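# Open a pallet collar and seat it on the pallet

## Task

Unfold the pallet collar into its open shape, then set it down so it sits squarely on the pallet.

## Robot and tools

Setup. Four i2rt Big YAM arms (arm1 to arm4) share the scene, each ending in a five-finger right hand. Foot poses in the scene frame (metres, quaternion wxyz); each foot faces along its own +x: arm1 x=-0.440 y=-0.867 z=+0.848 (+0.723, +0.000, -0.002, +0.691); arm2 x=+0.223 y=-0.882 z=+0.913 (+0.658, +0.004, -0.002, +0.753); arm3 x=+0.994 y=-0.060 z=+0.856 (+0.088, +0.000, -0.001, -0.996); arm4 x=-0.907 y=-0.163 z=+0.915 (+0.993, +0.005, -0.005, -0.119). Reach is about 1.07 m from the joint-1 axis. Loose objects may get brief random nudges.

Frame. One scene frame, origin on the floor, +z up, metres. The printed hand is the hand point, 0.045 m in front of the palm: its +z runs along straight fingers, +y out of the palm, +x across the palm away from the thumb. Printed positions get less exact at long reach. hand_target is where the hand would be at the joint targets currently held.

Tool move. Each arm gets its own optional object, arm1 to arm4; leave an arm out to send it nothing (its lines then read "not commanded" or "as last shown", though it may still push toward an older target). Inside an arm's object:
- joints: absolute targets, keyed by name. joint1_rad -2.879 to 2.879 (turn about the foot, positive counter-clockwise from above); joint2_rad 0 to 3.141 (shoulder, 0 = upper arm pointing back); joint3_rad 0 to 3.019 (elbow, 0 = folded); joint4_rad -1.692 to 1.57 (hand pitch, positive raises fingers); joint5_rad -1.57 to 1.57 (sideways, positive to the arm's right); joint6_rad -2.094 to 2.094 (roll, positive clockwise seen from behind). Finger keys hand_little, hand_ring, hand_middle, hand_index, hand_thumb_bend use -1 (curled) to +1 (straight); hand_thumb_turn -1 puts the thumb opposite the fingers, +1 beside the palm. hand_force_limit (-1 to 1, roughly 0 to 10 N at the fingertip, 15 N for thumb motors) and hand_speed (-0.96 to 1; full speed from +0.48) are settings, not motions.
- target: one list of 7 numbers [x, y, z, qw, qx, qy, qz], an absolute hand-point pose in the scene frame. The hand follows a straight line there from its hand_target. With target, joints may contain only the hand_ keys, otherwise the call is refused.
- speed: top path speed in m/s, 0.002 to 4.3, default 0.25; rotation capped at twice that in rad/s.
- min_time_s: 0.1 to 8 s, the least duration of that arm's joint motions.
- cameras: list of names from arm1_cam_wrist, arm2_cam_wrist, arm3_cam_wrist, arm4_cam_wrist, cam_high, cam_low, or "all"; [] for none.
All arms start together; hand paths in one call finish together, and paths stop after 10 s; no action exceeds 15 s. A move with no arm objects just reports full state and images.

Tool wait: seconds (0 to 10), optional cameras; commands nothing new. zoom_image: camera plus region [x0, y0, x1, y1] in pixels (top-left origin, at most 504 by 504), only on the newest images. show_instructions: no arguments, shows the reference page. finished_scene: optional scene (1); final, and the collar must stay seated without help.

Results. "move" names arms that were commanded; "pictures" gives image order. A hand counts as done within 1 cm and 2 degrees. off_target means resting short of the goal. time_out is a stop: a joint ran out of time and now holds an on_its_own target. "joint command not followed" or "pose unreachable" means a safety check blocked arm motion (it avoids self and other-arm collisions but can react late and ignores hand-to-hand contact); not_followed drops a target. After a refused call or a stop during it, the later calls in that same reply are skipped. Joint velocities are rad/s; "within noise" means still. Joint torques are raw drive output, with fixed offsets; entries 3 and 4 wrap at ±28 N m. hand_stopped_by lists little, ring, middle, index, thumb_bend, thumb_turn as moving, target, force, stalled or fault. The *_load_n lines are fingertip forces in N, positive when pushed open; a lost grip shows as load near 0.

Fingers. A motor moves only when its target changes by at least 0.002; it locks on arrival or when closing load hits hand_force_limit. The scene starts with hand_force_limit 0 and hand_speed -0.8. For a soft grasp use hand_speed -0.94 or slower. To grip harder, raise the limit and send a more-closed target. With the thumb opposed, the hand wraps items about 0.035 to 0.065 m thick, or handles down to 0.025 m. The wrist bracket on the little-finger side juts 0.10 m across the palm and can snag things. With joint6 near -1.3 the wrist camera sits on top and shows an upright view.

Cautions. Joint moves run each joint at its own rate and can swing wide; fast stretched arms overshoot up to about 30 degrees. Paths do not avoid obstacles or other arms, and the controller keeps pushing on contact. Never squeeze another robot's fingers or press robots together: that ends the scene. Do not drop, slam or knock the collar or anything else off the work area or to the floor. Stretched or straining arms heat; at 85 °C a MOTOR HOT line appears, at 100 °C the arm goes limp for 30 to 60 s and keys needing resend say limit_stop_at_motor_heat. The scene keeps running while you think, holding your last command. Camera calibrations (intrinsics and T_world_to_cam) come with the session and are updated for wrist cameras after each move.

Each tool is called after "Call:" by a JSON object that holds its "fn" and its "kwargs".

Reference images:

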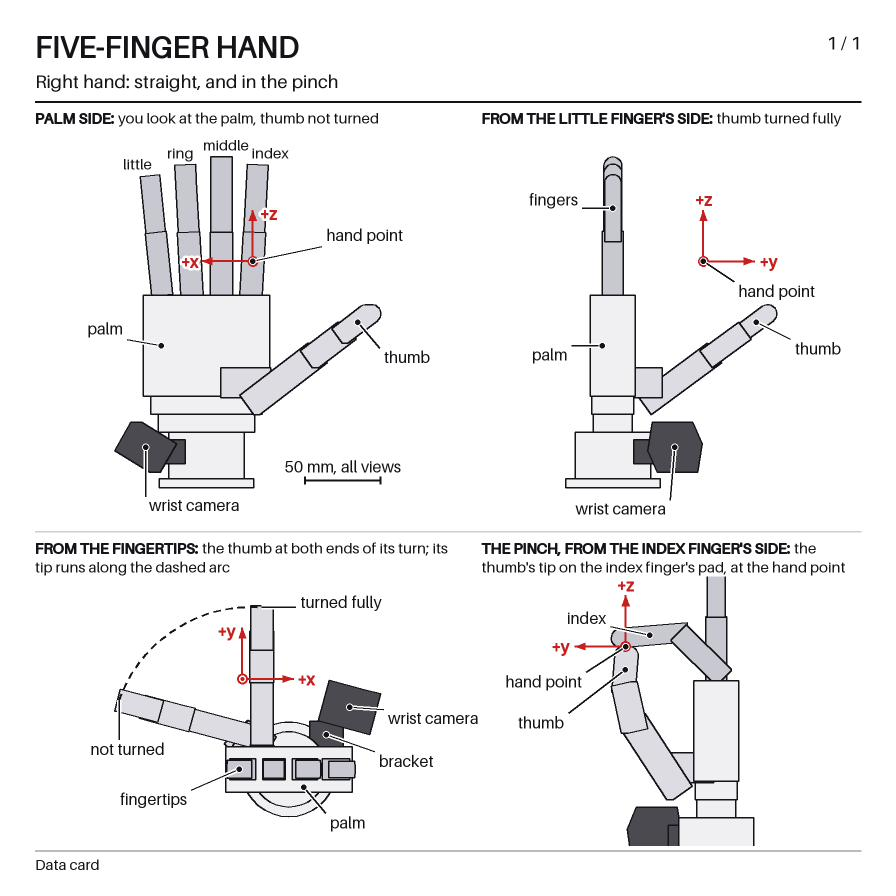

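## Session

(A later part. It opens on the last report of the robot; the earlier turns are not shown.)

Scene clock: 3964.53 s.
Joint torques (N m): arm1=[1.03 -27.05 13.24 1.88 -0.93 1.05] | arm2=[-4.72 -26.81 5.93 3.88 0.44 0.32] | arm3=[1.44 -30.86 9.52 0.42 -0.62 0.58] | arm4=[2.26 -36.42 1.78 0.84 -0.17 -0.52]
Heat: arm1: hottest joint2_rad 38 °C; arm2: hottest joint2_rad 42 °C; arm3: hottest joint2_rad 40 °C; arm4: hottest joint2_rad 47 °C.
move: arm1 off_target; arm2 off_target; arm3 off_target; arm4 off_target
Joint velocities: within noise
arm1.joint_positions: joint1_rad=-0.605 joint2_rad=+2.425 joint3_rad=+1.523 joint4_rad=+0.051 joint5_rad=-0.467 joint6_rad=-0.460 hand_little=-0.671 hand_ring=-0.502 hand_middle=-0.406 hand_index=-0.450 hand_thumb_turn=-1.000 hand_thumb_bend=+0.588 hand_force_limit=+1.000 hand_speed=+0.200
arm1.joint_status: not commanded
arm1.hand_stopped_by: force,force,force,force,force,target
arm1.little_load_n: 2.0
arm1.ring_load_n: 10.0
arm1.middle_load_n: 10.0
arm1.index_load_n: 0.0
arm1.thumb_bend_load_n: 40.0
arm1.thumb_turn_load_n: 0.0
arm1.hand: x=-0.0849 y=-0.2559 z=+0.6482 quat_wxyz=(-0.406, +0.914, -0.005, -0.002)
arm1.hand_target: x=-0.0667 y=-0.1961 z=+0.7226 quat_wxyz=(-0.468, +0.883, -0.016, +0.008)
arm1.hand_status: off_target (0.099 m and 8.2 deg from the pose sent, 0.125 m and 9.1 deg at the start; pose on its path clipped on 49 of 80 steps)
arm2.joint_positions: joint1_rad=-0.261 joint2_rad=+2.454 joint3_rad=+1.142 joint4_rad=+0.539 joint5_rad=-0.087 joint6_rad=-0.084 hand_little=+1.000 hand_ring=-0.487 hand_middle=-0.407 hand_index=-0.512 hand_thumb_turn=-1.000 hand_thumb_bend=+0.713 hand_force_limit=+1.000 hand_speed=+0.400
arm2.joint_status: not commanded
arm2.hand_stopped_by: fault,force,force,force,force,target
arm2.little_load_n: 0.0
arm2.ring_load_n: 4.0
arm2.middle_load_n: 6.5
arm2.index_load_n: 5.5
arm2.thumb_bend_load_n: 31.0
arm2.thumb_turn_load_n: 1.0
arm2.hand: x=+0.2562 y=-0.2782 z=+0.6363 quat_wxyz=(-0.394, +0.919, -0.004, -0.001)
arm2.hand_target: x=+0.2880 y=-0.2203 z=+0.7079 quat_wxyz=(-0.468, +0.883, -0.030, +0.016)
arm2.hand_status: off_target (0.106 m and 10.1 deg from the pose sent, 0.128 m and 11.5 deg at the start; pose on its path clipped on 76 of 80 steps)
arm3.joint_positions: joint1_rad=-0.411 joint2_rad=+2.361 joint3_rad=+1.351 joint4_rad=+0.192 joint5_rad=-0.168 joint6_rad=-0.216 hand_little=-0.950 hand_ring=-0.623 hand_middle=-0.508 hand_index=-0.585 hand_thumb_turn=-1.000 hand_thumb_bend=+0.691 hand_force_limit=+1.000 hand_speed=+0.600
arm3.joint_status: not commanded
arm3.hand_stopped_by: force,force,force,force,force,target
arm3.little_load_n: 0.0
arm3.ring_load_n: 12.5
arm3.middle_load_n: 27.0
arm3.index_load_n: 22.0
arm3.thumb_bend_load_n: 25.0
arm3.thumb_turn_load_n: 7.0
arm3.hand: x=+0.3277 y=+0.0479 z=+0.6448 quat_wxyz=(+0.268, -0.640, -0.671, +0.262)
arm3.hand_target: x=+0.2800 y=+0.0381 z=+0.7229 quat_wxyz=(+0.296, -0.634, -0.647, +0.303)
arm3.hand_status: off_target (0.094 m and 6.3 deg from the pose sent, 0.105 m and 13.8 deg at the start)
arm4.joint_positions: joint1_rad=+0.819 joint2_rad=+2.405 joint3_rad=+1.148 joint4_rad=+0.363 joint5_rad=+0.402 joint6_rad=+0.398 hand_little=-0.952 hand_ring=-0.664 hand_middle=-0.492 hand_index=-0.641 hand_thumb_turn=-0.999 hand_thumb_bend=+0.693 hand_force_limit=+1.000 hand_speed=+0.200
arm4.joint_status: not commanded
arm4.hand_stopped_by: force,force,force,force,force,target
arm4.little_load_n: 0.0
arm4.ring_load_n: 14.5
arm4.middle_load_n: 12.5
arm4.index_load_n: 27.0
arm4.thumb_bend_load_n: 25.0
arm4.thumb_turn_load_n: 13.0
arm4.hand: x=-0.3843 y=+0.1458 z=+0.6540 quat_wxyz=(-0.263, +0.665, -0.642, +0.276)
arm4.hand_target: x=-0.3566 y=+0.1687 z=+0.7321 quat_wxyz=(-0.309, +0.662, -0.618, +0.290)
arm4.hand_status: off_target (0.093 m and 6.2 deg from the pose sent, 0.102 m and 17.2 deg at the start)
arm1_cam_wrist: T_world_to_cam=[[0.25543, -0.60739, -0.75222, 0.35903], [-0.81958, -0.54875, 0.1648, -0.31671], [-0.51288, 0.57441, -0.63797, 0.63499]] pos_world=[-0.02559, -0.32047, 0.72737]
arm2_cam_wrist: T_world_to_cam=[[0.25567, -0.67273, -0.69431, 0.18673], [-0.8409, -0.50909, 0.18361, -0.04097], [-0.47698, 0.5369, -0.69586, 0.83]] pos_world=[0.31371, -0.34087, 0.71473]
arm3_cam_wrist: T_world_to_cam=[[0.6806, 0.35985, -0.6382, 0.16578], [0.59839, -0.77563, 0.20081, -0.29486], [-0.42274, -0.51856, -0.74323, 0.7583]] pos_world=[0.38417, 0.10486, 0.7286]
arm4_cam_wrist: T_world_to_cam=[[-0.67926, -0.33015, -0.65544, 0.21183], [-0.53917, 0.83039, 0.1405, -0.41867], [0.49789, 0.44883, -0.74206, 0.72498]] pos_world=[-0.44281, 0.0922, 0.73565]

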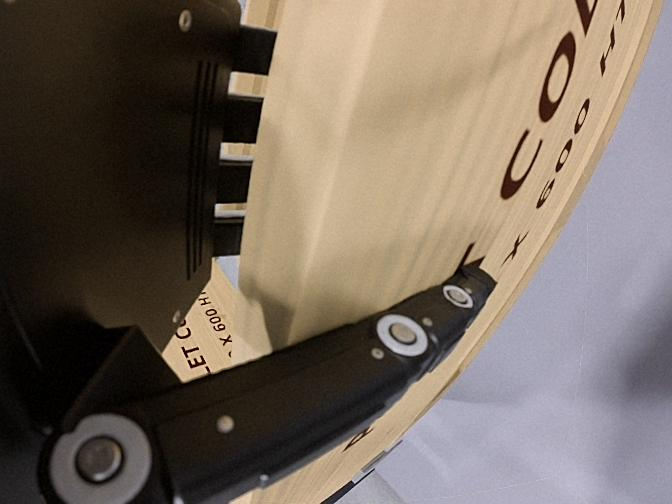

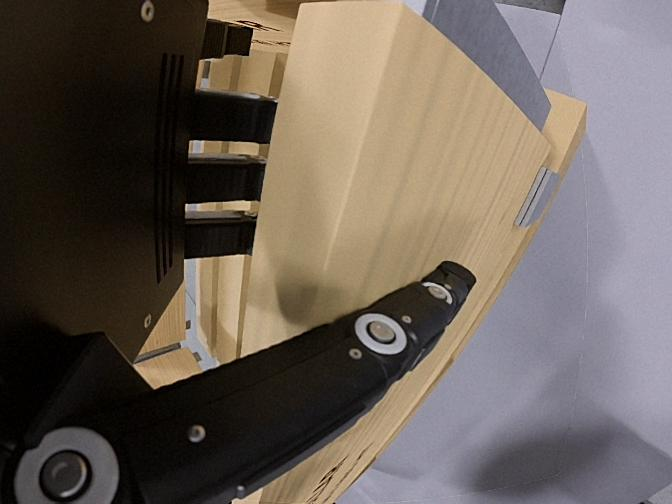

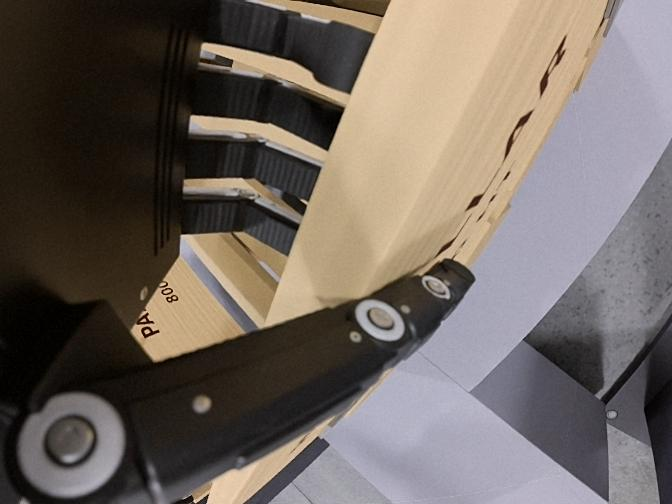

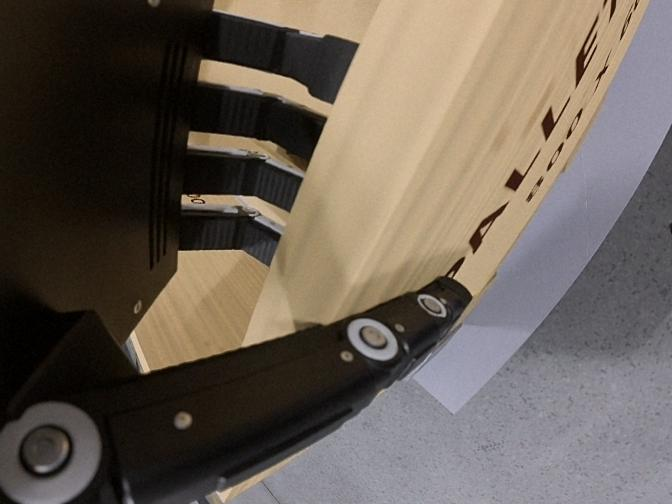

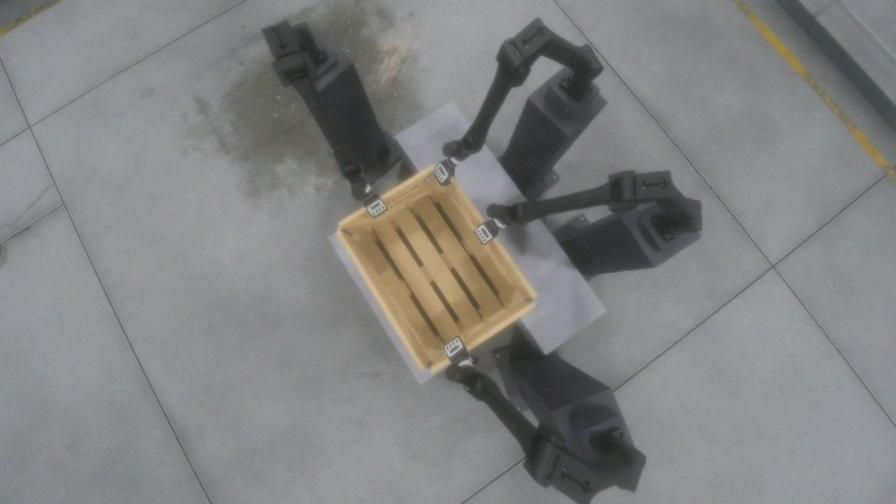

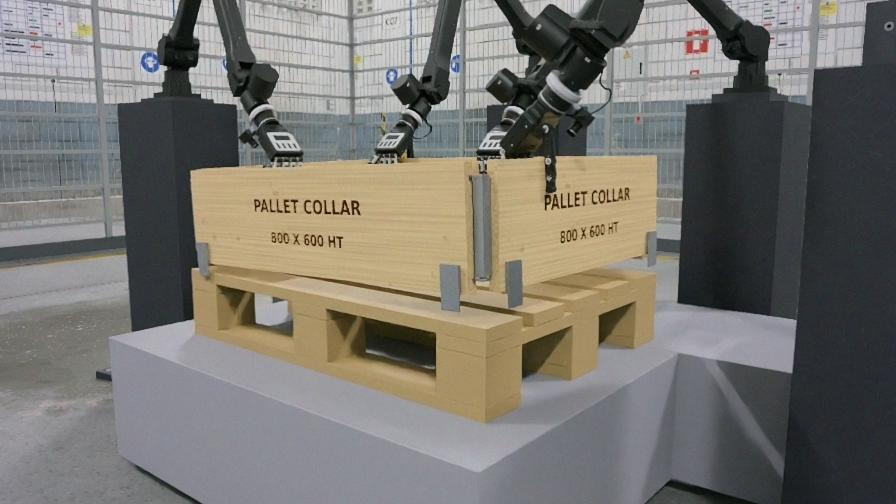

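Call:
{"fn": "move", "kwargs": {"arm1": {"target": [-0.064, -0.201, 0.703, -0.468, 0.883, -0.018, 0.010], "speed": 0.03}, "arm2": {"target": [0.290, -0.230, 0.689, -0.468, 0.883, -0.030, 0.016], "speed": 0.03}, "arm3": {"target": [0.279, 0.027, 0.703, 0.2962, -0.6352, -0.6465, 0.3014], "speed": 0.03}, "arm4": {"target": [-0.358, 0.168, 0.710, 0.3091, -0.6629, 0.6181, -0.2882], "speed": 0.03}, "cameras": ["arm1_cam_wrist", "arm2_cam_wrist", "cam_high", "cam_low"]}}

Call:
{"fn": "zoom_image", "kwargs": {"camera": "arm2_cam_wrist", "region": [440, 0, 620, 280]}}

Call:
{"fn": "zoom_image", "kwargs": {"camera": "cam_low", "region": [420, 220, 560, 360]}}

Call:
{"fn": "zoom_image", "kwargs": {"camera": "cam_low", "region": [170, 210, 310, 350]}}

Call:
{"fn": "zoom_image", "kwargs": {"camera": "cam_low", "region": [570, 200, 710, 340]}}

Scene clock: 4083.93 s.
Joint torques (N m): arm1=[1.14 -26.75 10.92 2.91 -0.9 0.97] | arm2=[-4.84 -24.47 5.27 4.51 0.23 0.28] | arm3=[1.55 -28.45 8.94 0.96 -0.34 0.65] | arm4=[2.43 -32.09 2.8 1.54 -0.11 -0.41]
Heat: arm1: hottest joint2_rad 39 °C; arm2: hottest joint2_rad 43 °C; arm3: hottest joint2_rad 44 °C; arm4: hottest joint2_rad 40 °C.
move: arm1 off_target; arm2 off_target; arm3 off_target; arm4 off_target
Joint velocities: within noise
arm1.joint_positions: joint1_rad=-0.612 joint2_rad=+2.437 joint3_rad=+1.523 joint4_rad=+0.064 joint5_rad=-0.474 joint6_rad=-0.461 hand_little=-0.671 hand_ring=-0.502 hand_middle=-0.406 hand_index=-0.450 hand_thumb_turn=-1.000 hand_thumb_bend=+0.588 hand_force_limit=+1.000 hand_speed=+0.200
arm1.joint_status: not commanded
arm1.hand_stopped_by: force,force,force,force,force,target
arm1.little_load_n: 1.5
arm1.ring_load_n: 10.0
arm1.middle_load_n: 10.5
arm1.index_load_n: 0.0
arm1.thumb_bend_load_n: 39.5
arm1.thumb_turn_load_n: 0.0
arm1.hand: x=-0.0823 y=-0.2589 z=+0.6418 quat_wxyz=(-0.408, +0.913, -0.006, -0.003)
arm1.hand_target: x=-0.0675 y=-0.2062 z=+0.7063 quat_wxyz=(-0.468, +0.884, -0.015, +0.007)
arm1.hand_status: off_target (0.086 m and 7.9 deg from the pose sent, 0.080 m and 8.2 deg at the start)
arm2.joint_positions: joint1_rad=-0.267 joint2_rad=+2.467 joint3_rad=+1.125 joint4_rad=+0.578 joint5_rad=-0.089 joint6_rad=-0.084 hand_little=+1.000 hand_ring=-0.487 hand_middle=-0.407 hand_index=-0.512 hand_thumb_turn=-1.000 hand_thumb_bend=+0.713 hand_force_limit=+1.000 hand_speed=+0.400
arm2.joint_status: not commanded
arm2.hand_stopped_by: fault,force,force,force,force,target
arm2.little_load_n: 0.0
arm2.ring_load_n: 4.5
arm2.middle_load_n: 7.5
arm2.index_load_n: 7.5
arm2.thumb_bend_load_n: 31.0
arm2.thumb_turn_load_n: 1.5
arm2.hand: x=+0.2587 y=-0.2846 z=+0.6308 quat_wxyz=(-0.398, +0.917, -0.006, +0.000)
arm2.hand_target: x=+0.2900 y=-0.2337 z=+0.6898 quat_wxyz=(-0.468, +0.883, -0.029, +0.016)
arm2.hand_status: off_target (0.086 m and 9.5 deg from the pose sent, 0.079 m and 10.1 deg at the start)
arm3.joint_positions: joint1_rad=-0.398 joint2_rad=+2.376 joint3_rad=+1.351 joint4_rad=+0.213 joint5_rad=-0.163 joint6_rad=-0.216 hand_little=-0.950 hand_ring=-0.623 hand_middle=-0.508 hand_index=-0.585 hand_thumb_turn=-1.000 hand_thumb_bend=+0.691 hand_force_limit=+1.000 hand_speed=+0.600
arm3.joint_status: not commanded
arm3.hand_stopped_by: force,force,force,force,force,target
arm3.little_load_n: 0.0
arm3.ring_load_n: 12.5
arm3.middle_load_n: 27.0
arm3.index_load_n: 21.5
arm3.thumb_bend_load_n: 24.0
arm3.thumb_turn_load_n: 6.5
arm3.hand: x=+0.3265 y=+0.0405 z=+0.6378 quat_wxyz=(+0.270, -0.635, -0.674, +0.263)
arm3.hand_target: x=+0.2817 y=+0.0262 z=+0.7028 quat_wxyz=(+0.295, -0.634, -0.647, +0.303)
arm3.hand_status: off_target (0.082 m and 6.2 deg from the pose sent, 0.079 m and 6.3 deg at the start)
arm4.joint_positions: joint1_rad=+0.820 joint2_rad=+2.419 joint3_rad=+1.147 joint4_rad=+0.391 joint5_rad=+0.400 joint6_rad=+0.387 hand_little=-0.952 hand_ring=-0.664 hand_middle=-0.492 hand_index=-0.641 hand_thumb_turn=-0.999 hand_thumb_bend=+0.693 hand_force_limit=+1.000 hand_speed=+0.200
arm4.joint_status: not commanded
arm4.hand_stopped_by: force,force,force,force,force,target
arm4.little_load_n: 0.0
arm4.ring_load_n: 13.5
arm4.middle_load_n: 13.0
arm4.index_load_n: 27.0
arm4.thumb_bend_load_n: 24.0
arm4.thumb_turn_load_n: 12.5
arm4.hand: x=-0.3846 y=+0.1459 z=+0.6494 quat_wxyz=(-0.267, +0.667, -0.638, +0.278)
arm4.hand_target: x=-0.3582 y=+0.1675 z=+0.7071 quat_wxyz=(-0.309, +0.662, -0.618, +0.289)
arm4.hand_status: off_target (0.070 m and 5.4 deg from the pose sent, 0.066 m and 6.2 deg at the start)
arm1_cam_wrist: T_world_to_cam=[[0.25157, -0.60479, -0.75561, 0.35442], [-0.82022, -0.54766, 0.16526, -0.31525], [-0.51376, 0.57819, -0.63383, 0.63228]] pos_world=[-0.02289, -0.32388, 0.72066]
arm2_cam_wrist: T_world_to_cam=[[0.25243, -0.66715, -0.70085, 0.18447], [-0.8435, -0.50662, 0.17846, -0.03649], [-0.47412, 0.54612, -0.69063, 0.82942]] pos_world=[0.3159, -0.34838, 0.70862]

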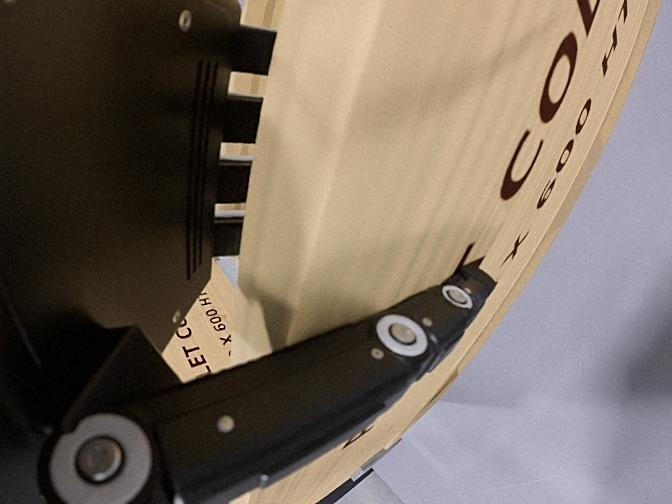

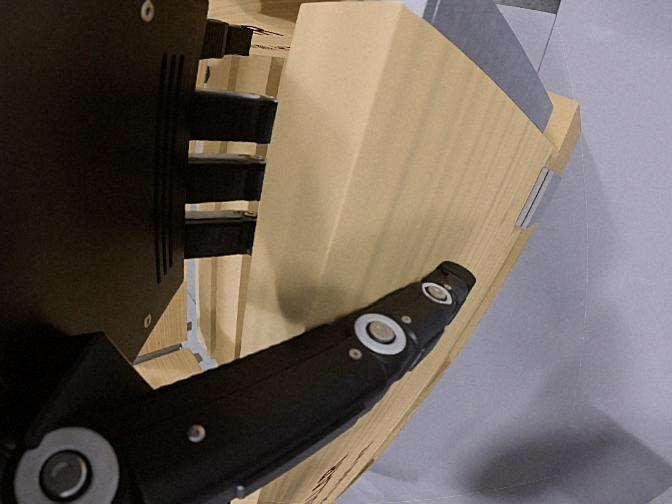

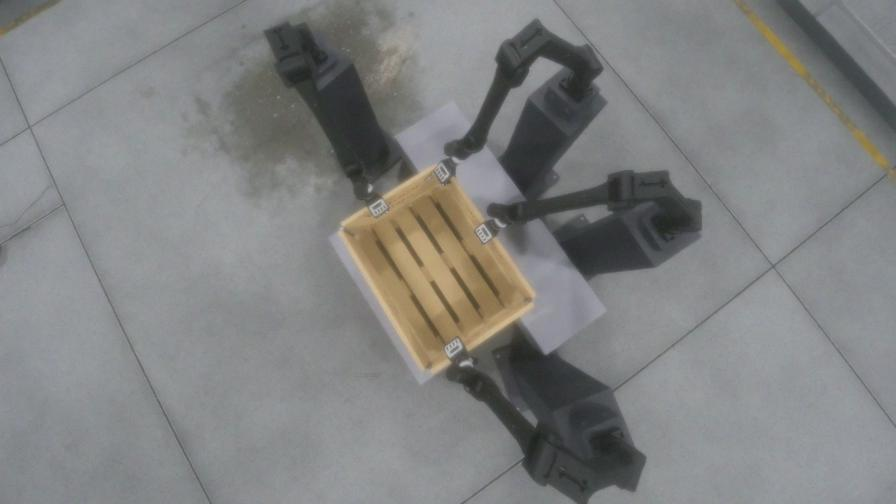

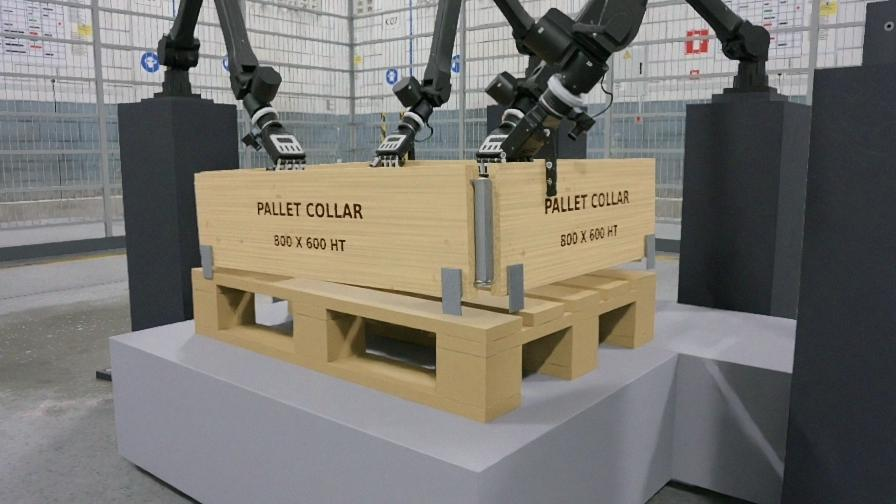

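Scaled by 1.800 from the camera's image (finer frame: 960x720).

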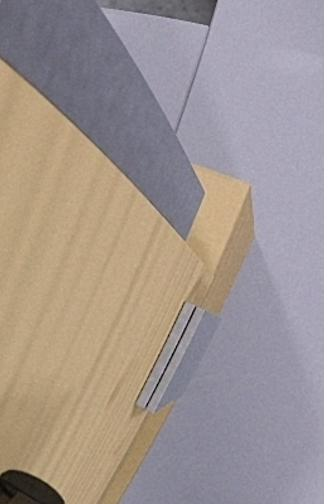

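Scaled by 3.600 from the camera's image (finer frame: 1280x720).

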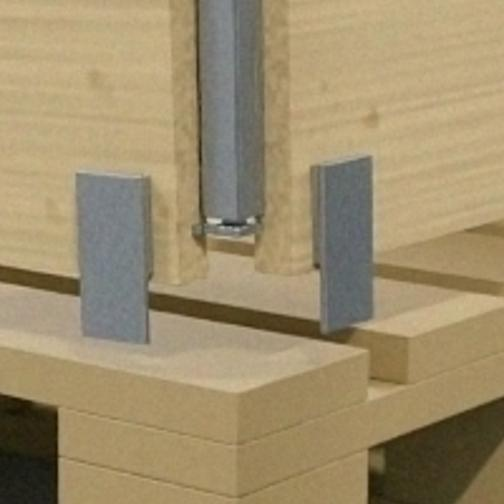

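Scaled by 3.600 from the camera's image (finer frame: 1280x720).

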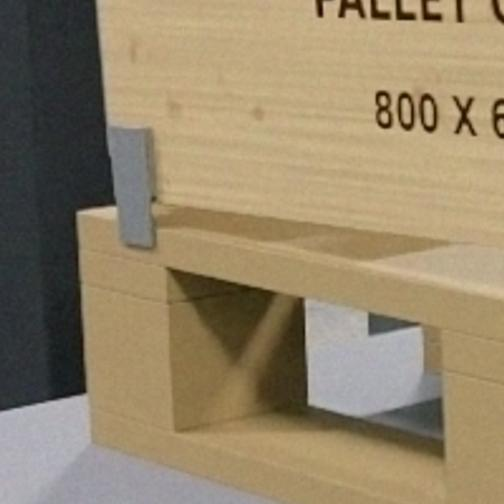

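Scaled by 3.600 from the camera's image (finer frame: 1280x720).

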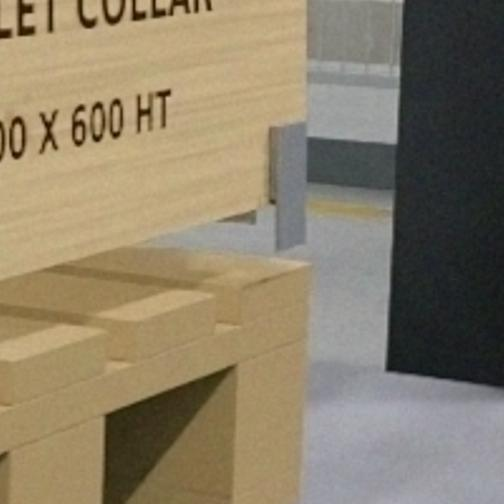

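Call:
{"fn": "move", "kwargs": {"arm1": {"target": [-0.066, -0.206, 0.690, -0.468, 0.883, -0.018, 0.010], "speed": 0.03}, "arm4": {"target": [-0.358, 0.167, 0.685, 0.3091, -0.6629, 0.6181, -0.2882], "speed": 0.03}, "cameras": ["arm1_cam_wrist", "arm2_cam_wrist", "arm3_cam_wrist", "arm4_cam_wrist", "cam_high", "cam_low"]}}

Call:
{"fn": "zoom_image", "kwargs": {"camera": "cam_low", "region": [420, 220, 560, 360]}}

Call:
{"fn": "zoom_image", "kwargs": {"camera": "cam_low", "region": [170, 210, 310, 350]}}

Call:
{"fn": "zoom_image", "kwargs": {"camera": "cam_low", "region": [590, 210, 690, 310]}}

Scene clock: 4109.03 s.
Joint torques (N m): arm1=[0.91 -26.29 10.06 3.03 -0.85 1.04] | arm2=[-4.78 -24.59 5.22 4.34 0.23 0.37] | arm3=[1.44 -29.51 8.57 1.1 -0.33 0.73] | arm4=[2.02 -30.56 3.92 1.16 -0.14 -0.36]
Heat: arm1: hottest joint2_rad 39 °C; arm2: hottest joint2_rad 45 °C; arm3: hottest joint2_rad 43 °C; arm4: hottest joint2_rad 40 °C.
move: arm1 off_target; arm4 off_target
Joint velocities: within noise
arm1.joint_positions: joint1_rad=-0.615 joint2_rad=+2.452 joint3_rad=+1.523 joint4_rad=+0.088 joint5_rad=-0.478 joint6_rad=-0.469 hand_little=-0.672 hand_ring=-0.502 hand_middle=-0.406 hand_index=-0.450 hand_thumb_turn=-1.000 hand_thumb_bend=+0.588 hand_force_limit=+1.000 hand_speed=+0.200
arm1.joint_status: not commanded
arm1.hand_stopped_by: force,force,force,force,force,target
arm1.little_load_n: 0.0
arm1.ring_load_n: 9.5
arm1.middle_load_n: 10.5
arm1.index_load_n: 0.0
arm1.thumb_bend_load_n: 39.5
arm1.thumb_turn_load_n: 0.0
arm1.hand: x=-0.0806 y=-0.2595 z=+0.6343 quat_wxyz=(-0.412, +0.911, -0.002, +0.000)
arm1.hand_target: x=-0.0689 y=-0.2103 z=+0.6926 quat_wxyz=(-0.467, +0.884, -0.014, +0.007)
arm1.hand_status: off_target (0.079 m and 7.5 deg from the pose sent, 0.073 m and 7.9 deg at the start)
arm2, arm3: as last shown
arm2.joint_positions: joint1_rad=-0.269 joint2_rad=+2.469 joint3_rad=+1.125 joint4_rad=+0.583 joint5_rad=-0.089 joint6_rad=-0.094 hand_little=+1.000 hand_ring=-0.487 hand_middle=-0.407 hand_index=-0.512 hand_thumb_turn=-1.000 hand_thumb_bend=+0.713 hand_force_limit=+1.000 hand_speed=+0.400
arm2.ring_load_n: 3.0
arm2.index_load_n: 8.5
arm2.thumb_turn_load_n: 1.0
arm2.hand: x=+0.2602 y=-0.2848 z=+0.6299 quat_wxyz=(-0.399, +0.917, -0.002, +0.002)
arm2.hand_target: x=+0.2901 y=-0.2338 z=+0.6896 quat_wxyz=(-0.467, +0.883, -0.029, +0.016)
arm3.joint_positions: joint1_rad=-0.398 joint2_rad=+2.376 joint3_rad=+1.352 joint4_rad=+0.215 joint5_rad=-0.162 joint6_rad=-0.216 hand_little=-0.950 hand_ring=-0.623 hand_middle=-0.508 hand_index=-0.585 hand_thumb_turn=-1.000 hand_thumb_bend=+0.691 hand_force_limit=+1.000 hand_speed=+0.600
arm3.ring_load_n: 14.0
arm3.middle_load_n: 27.5
arm3.index_load_n: 21.0
arm3.thumb_bend_load_n: 21.0
arm3.thumb_turn_load_n: 5.0
arm3.hand: x=+0.3256 y=+0.0410 z=+0.6381 quat_wxyz=(+0.272, -0.635, -0.674, +0.263)
arm3.hand_target: x=+0.2818 y=+0.0263 z=+0.7027 quat_wxyz=(+0.295, -0.634, -0.647, +0.303)
arm4.joint_positions: joint1_rad=+0.820 joint2_rad=+2.458 joint3_rad=+1.148 joint4_rad=+0.442 joint5_rad=+0.398 joint6_rad=+0.379 hand_little=-0.952 hand_ring=-0.664 hand_middle=-0.492 hand_index=-0.641 hand_thumb_turn=-0.999 hand_thumb_bend=+0.693 hand_force_limit=+1.000 hand_speed=+0.200
arm4.joint_status: not commanded
arm4.hand_stopped_by: force,force,force,force,force,target
arm4.little_load_n: 0.0
arm4.ring_load_n: 13.5
arm4.middle_load_n: 12.0
arm4.index_load_n: 27.0
arm4.thumb_bend_load_n: 25.5
arm4.thumb_turn_load_n: 13.0
arm4.hand: x=-0.3872 y=+0.1441 z=+0.6339 quat_wxyz=(-0.272, +0.667, -0.635, +0.279)
arm4.hand_target: x=-0.3586 y=+0.1663 z=+0.6837 quat_wxyz=(-0.309, +0.662, -0.618, +0.289)
arm4.hand_status: off_target (0.063 m and 4.7 deg from the pose sent, 0.049 m and 5.5 deg at the start)
arm1_cam_wrist: T_world_to_cam=[[0.26254, -0.59649, -0.75847, 0.35272], [-0.81862, -0.5538, 0.15217, -0.30612], [-0.51081, 0.58095, -0.63369, 0.62957]] pos_world=[-0.0216, -0.32489, 0.71307]
arm2_cam_wrist: T_world_to_cam=[[0.26114, -0.66423, -0.70043, 0.18171], [-0.84219, -0.51136, 0.17095, -0.03213], [-0.47173, 0.54526, -0.69294, 0.83016]] pos_world=[0.3171, -0.34838, 0.70802]
arm3_cam_wrist: T_world_to_cam=[[0.6725, 0.36997, -0.64099, 0.16943], [0.60641, -0.77195, 0.19066, -0.29396], [-0.42428, -0.51692, -0.74349, 0.74938]] pos_world=[0.38227, 0.09776, 0.72181]
arm4_cam_wrist: T_world_to_cam=[[-0.66037, -0.33844, -0.67035, 0.21396], [-0.55494, 0.82135, 0.132, -0.41547], [0.50592, 0.45917, -0.73021, 0.70637]] pos_world=[-0.44663, 0.08932, 0.71407]

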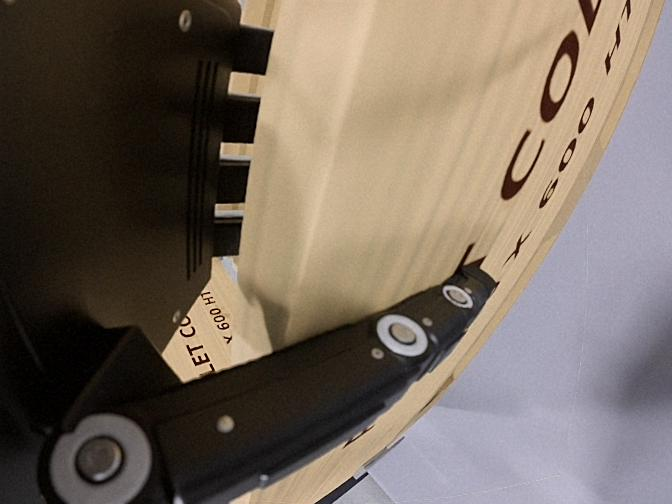

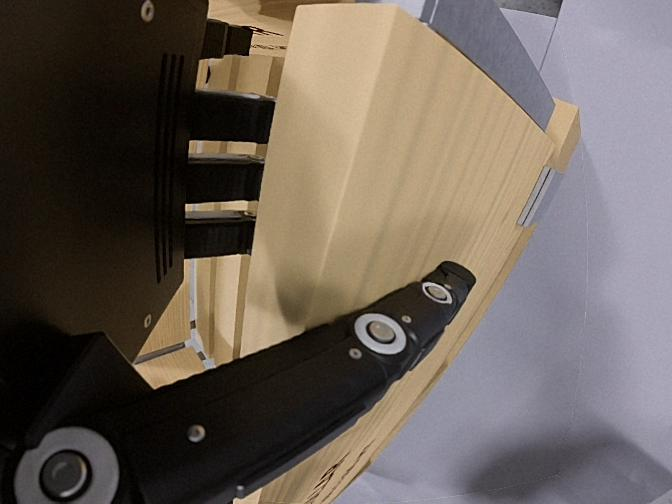

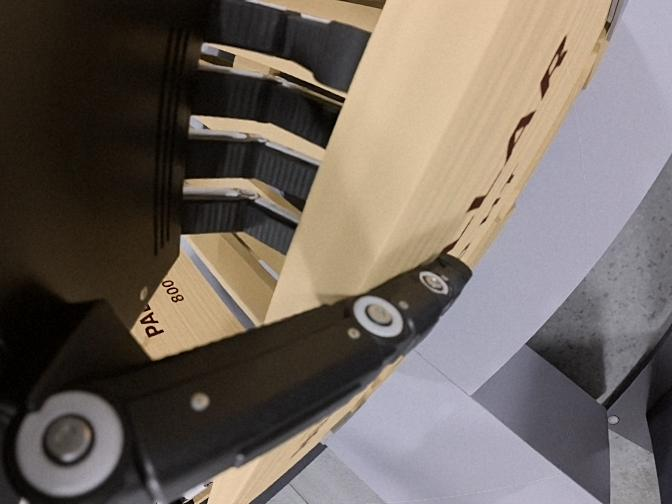

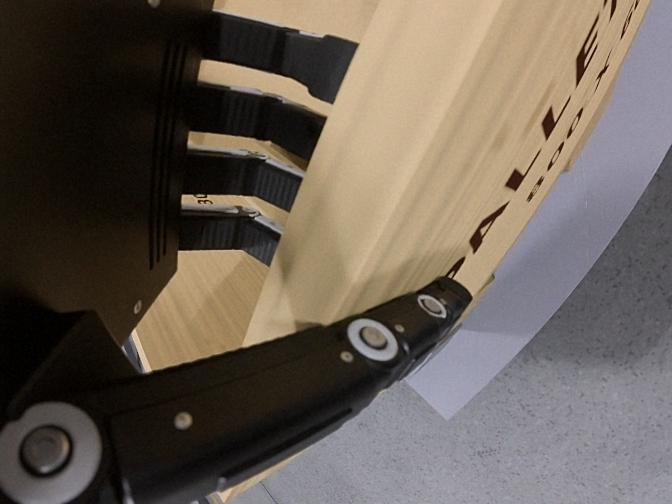

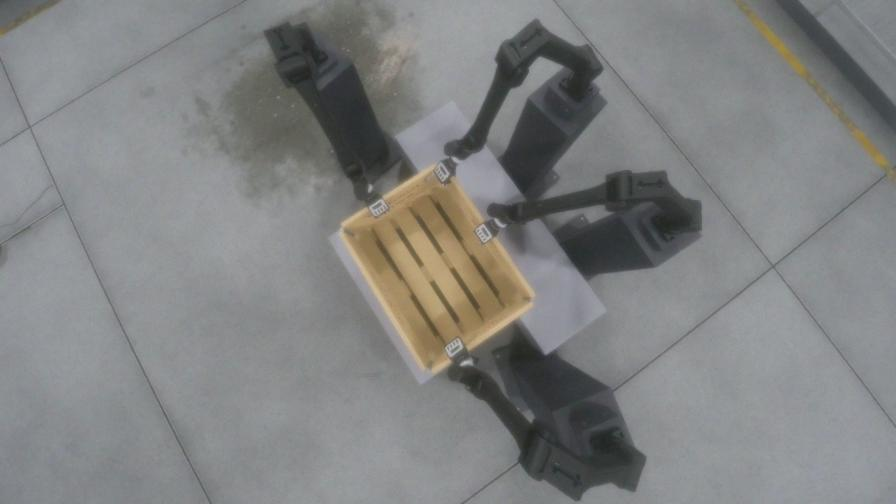

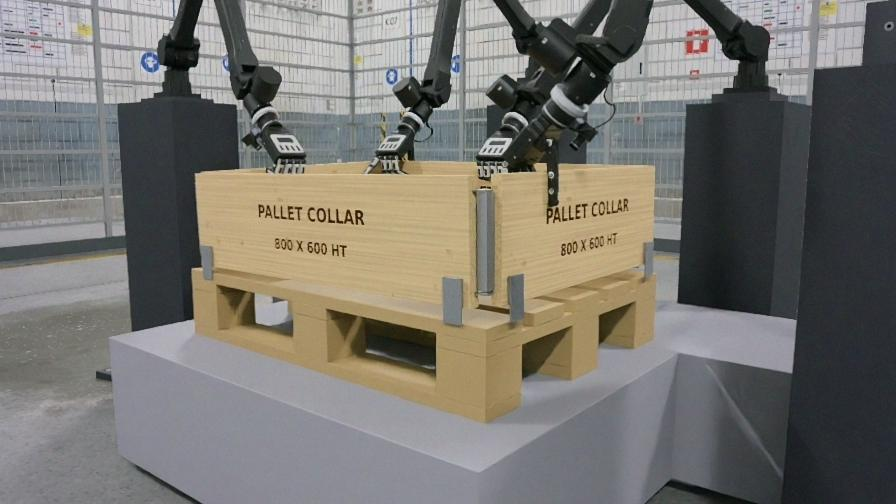

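Scaled by 3.600 from the camera's image (finer frame: 1280x720).

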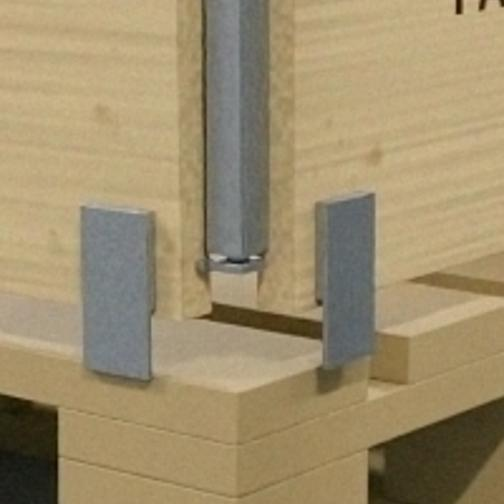

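Scaled by 3.600 from the camera's image (finer frame: 1280x720).

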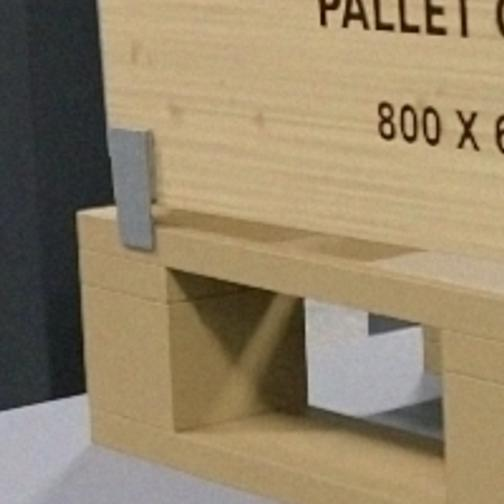

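Scaled by 5.040 from the camera's image (finer frame: 1280x720).

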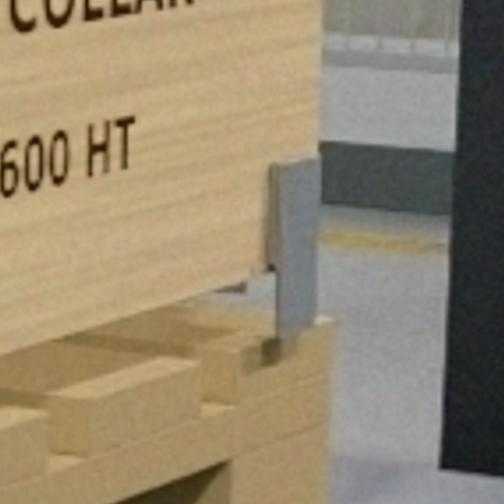

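Call:
{"fn": "move", "kwargs": {"arm1": {"target": [-0.066, -0.210, 0.672, -0.468, 0.883, -0.018, 0.010], "speed": 0.03}, "arm2": {"target": [0.290, -0.236, 0.672, -0.468, 0.883, -0.030, 0.016], "speed": 0.03}, "arm3": {"target": [0.282, 0.028, 0.684, 0.2962, -0.6352, -0.6465, 0.3014], "speed": 0.03}, "arm4": {"target": [-0.360, 0.165, 0.668, 0.3091, -0.6629, 0.6181, -0.2882], "speed": 0.03}, "cameras": ["arm2_cam_wrist", "cam_high", "cam_low"]}}

Call:
{"fn": "zoom_image", "kwargs": {"camera": "cam_low", "region": [420, 220, 560, 360]}}

Call:
{"fn": "zoom_image", "kwargs": {"camera": "cam_low", "region": [170, 210, 310, 350]}}

Call:
{"fn": "zoom_image", "kwargs": {"camera": "cam_low", "region": [590, 210, 690, 310]}}

Call:
{"fn": "zoom_image", "kwargs": {"camera": "arm2_cam_wrist", "region": [440, 0, 620, 280]}}

Scene clock: 4125.80 s.
Joint torques (N m): arm1=[0.32 -26.23 9.8 2.84 -0.86 1.03] | arm2=[-5.07 -23.82 5.33 3.81 0.12 0.38] | arm3=[1.49 -27.46 8.65 1.28 -0.33 0.62] | arm4=[2.08 -30.21 3.56 1.18 -0.2 -0.35]
Heat: arm1: hottest joint2_rad 38 °C; arm2: hottest joint2_rad 43 °C; arm3: hottest joint2_rad 43 °C; arm4: hottest joint2_rad 41 °C.
move: arm1 off_target; arm2 off_target; arm3 off_target; arm4 off_target
Joint velocities: within noise
arm1.joint_positions: joint1_rad=-0.617 joint2_rad=+2.480 joint3_rad=+1.523 joint4_rad=+0.125 joint5_rad=-0.480 joint6_rad=-0.472 hand_little=-0.672 hand_ring=-0.502 hand_middle=-0.406 hand_index=-0.450 hand_thumb_turn=-1.000 hand_thumb_bend=+0.588 hand_force_limit=+1.000 hand_speed=+0.200
arm1.joint_status: not commanded
arm1.hand_stopped_by: force,force,force,force,force,target
arm1.little_load_n: 0.5
arm1.ring_load_n: 9.5
arm1.middle_load_n: 11.0
arm1.index_load_n: 0.0
arm1.thumb_bend_load_n: 39.0
arm1.thumb_turn_load_n: 0.0
arm1.hand: x=-0.0806 y=-0.2610 z=+0.6198 quat_wxyz=(-0.416, +0.909, +0.000, +0.003)
arm1.hand_target: x=-0.0685 y=-0.2139 z=+0.6745 quat_wxyz=(-0.467, +0.884, -0.015, +0.007)
arm1.hand_status: off_target (0.074 m and 7.0 deg from the pose sent, 0.064 m and 7.5 deg at the start)
arm2.joint_positions: joint1_rad=-0.269 joint2_rad=+2.502 joint3_rad=+1.125 joint4_rad=+0.634 joint5_rad=-0.089 joint6_rad=-0.095 hand_little=+1.000 hand_ring=-0.487 hand_middle=-0.407 hand_index=-0.512 hand_thumb_turn=-1.000 hand_thumb_bend=+0.713 hand_force_limit=+1.000 hand_speed=+0.400
arm2.joint_status: not commanded
arm2.hand_stopped_by: fault,force,force,force,force,target
arm2.little_load_n: -0.5
arm2.ring_load_n: 4.0
arm2.middle_load_n: 9.0
arm2.index_load_n: 11.0
arm2.thumb_bend_load_n: 30.5
arm2.thumb_turn_load_n: 1.0
arm2.hand: x=+0.2601 y=-0.2872 z=+0.6186 quat_wxyz=(-0.407, +0.913, -0.001, +0.003)
arm2.hand_target: x=+0.2903 y=-0.2391 z=+0.6726 quat_wxyz=(-0.468, +0.883, -0.029, +0.016)
arm2.hand_status: off_target (0.080 m and 8.6 deg from the pose sent, 0.071 m and 9.5 deg at the start)
arm3.joint_positions: joint1_rad=-0.396 joint2_rad=+2.395 joint3_rad=+1.354 joint4_rad=+0.238 joint5_rad=-0.162 joint6_rad=-0.216 hand_little=-0.950 hand_ring=-0.623 hand_middle=-0.508 hand_index=-0.585 hand_thumb_turn=-1.000 hand_thumb_bend=+0.691 hand_force_limit=+1.000 hand_speed=+0.600
arm3.joint_status: not commanded
arm3.hand_stopped_by: force,force,force,force,force,target
arm3.little_load_n: 0.0
arm3.ring_load_n: 14.0
arm3.middle_load_n: 26.5
arm3.index_load_n: 21.0
arm3.thumb_bend_load_n: 19.5
arm3.thumb_turn_load_n: 6.0
arm3.hand: x=+0.3254 y=+0.0391 z=+0.6293 quat_wxyz=(+0.274, -0.633, -0.674, +0.265)
arm3.hand_target: x=+0.2844 y=+0.0274 z=+0.6842 quat_wxyz=(+0.295, -0.634, -0.648, +0.303)
arm3.hand_status: off_target (0.071 m and 5.8 deg from the pose sent, 0.065 m and 6.1 deg at the start)
arm4.joint_positions: joint1_rad=+0.820 joint2_rad=+2.494 joint3_rad=+1.160 joint4_rad=+0.473 joint5_rad=+0.398 joint6_rad=+0.377 hand_little=-0.952 hand_ring=-0.664 hand_middle=-0.492 hand_index=-0.641 hand_thumb_turn=-0.999 hand_thumb_bend=+0.693 hand_force_limit=+1.000 hand_speed=+0.200
arm4.joint_status: not commanded
arm4.hand_stopped_by: force,force,force,force,force,target
arm4.little_load_n: 0.5
arm4.ring_load_n: 13.5
arm4.middle_load_n: 12.0
arm4.index_load_n: 26.5
arm4.thumb_bend_load_n: 25.5
arm4.thumb_turn_load_n: 12.5
arm4.hand: x=-0.3878 y=+0.1436 z=+0.6205 quat_wxyz=(-0.275, +0.666, -0.634, +0.280)
arm4.hand_target: x=-0.3606 y=+0.1643 z=+0.6666 quat_wxyz=(-0.309, +0.663, -0.618, +0.289)
arm4.hand_status: off_target (0.059 m and 4.4 deg from the pose sent, 0.048 m and 4.7 deg at the start)
arm2_cam_wrist: T_world_to_cam=[[0.2636, -0.65189, -0.71103, 0.18156], [-0.84254, -0.51452, 0.15937, -0.02518], [-0.46973, 0.55706, -0.68486, 0.82147]] pos_world=[0.31679, -0.3522, 0.6957]

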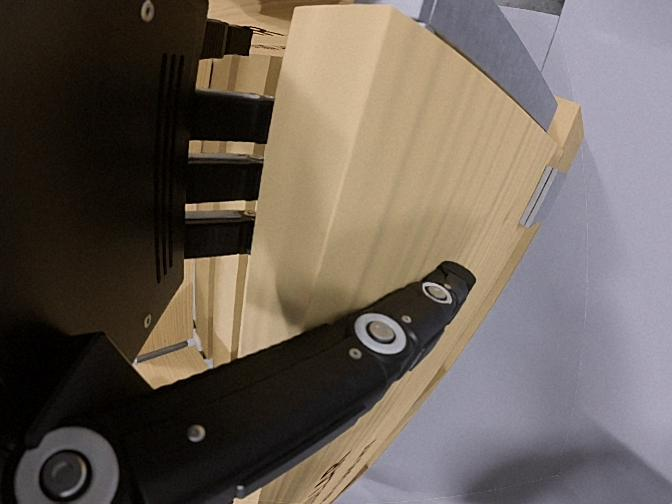

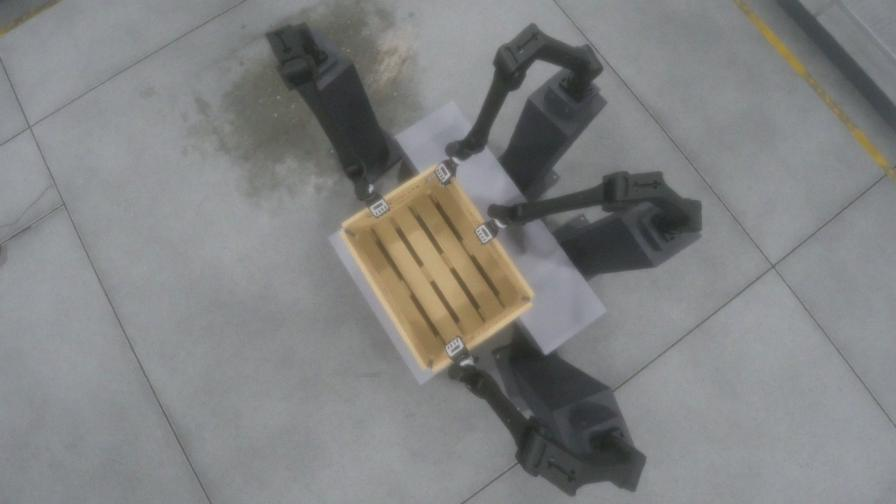

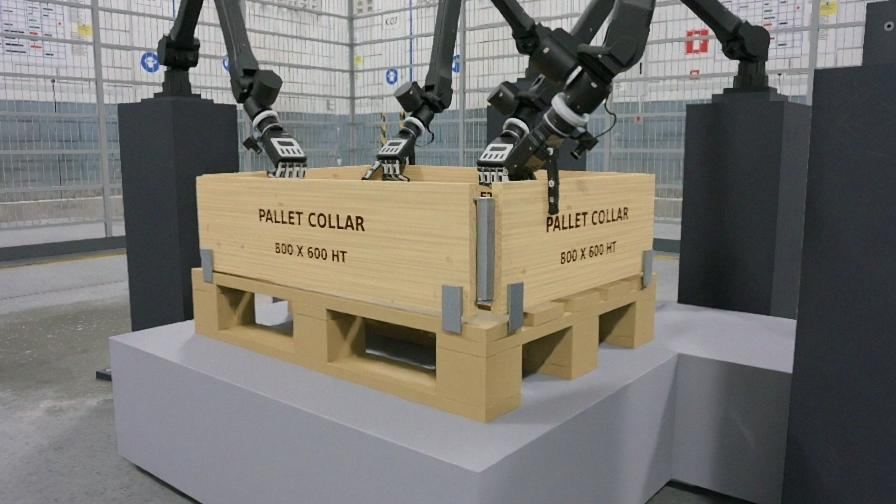

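Scaled by 3.600 from the camera's image (finer frame: 1280x720).

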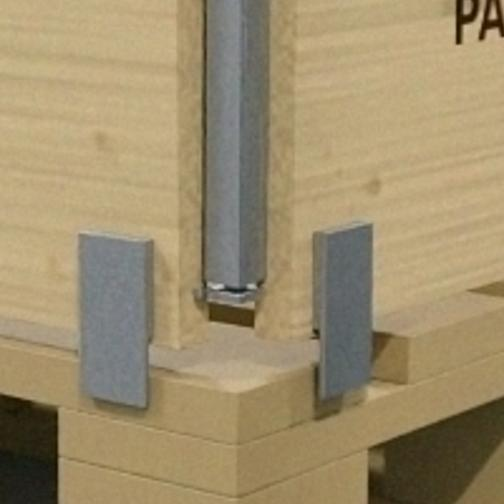

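Scaled by 3.600 from the camera's image (finer frame: 1280x720).

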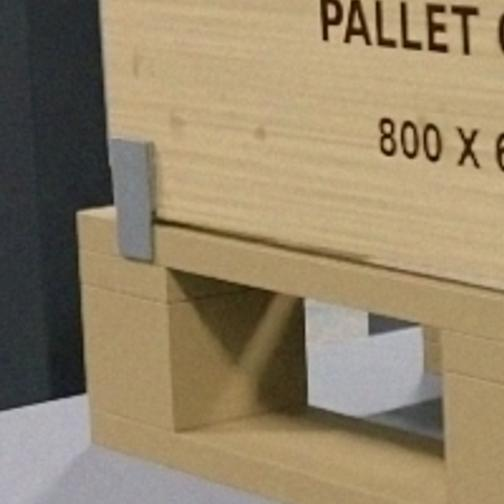

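Scaled by 5.040 from the camera's image (finer frame: 1280x720).

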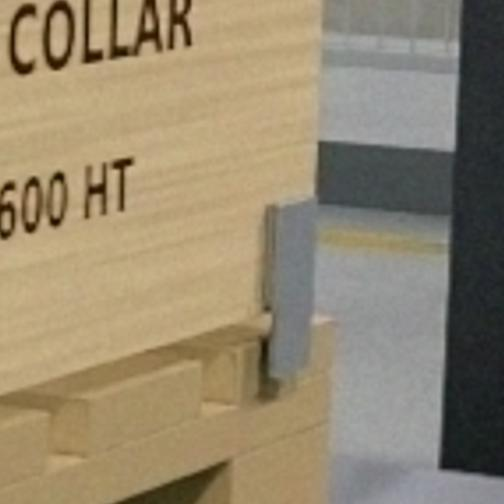

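Scaled by 1.800 from the camera's image (finer frame: 960x720).

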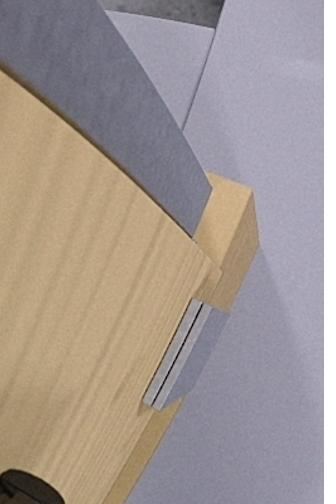

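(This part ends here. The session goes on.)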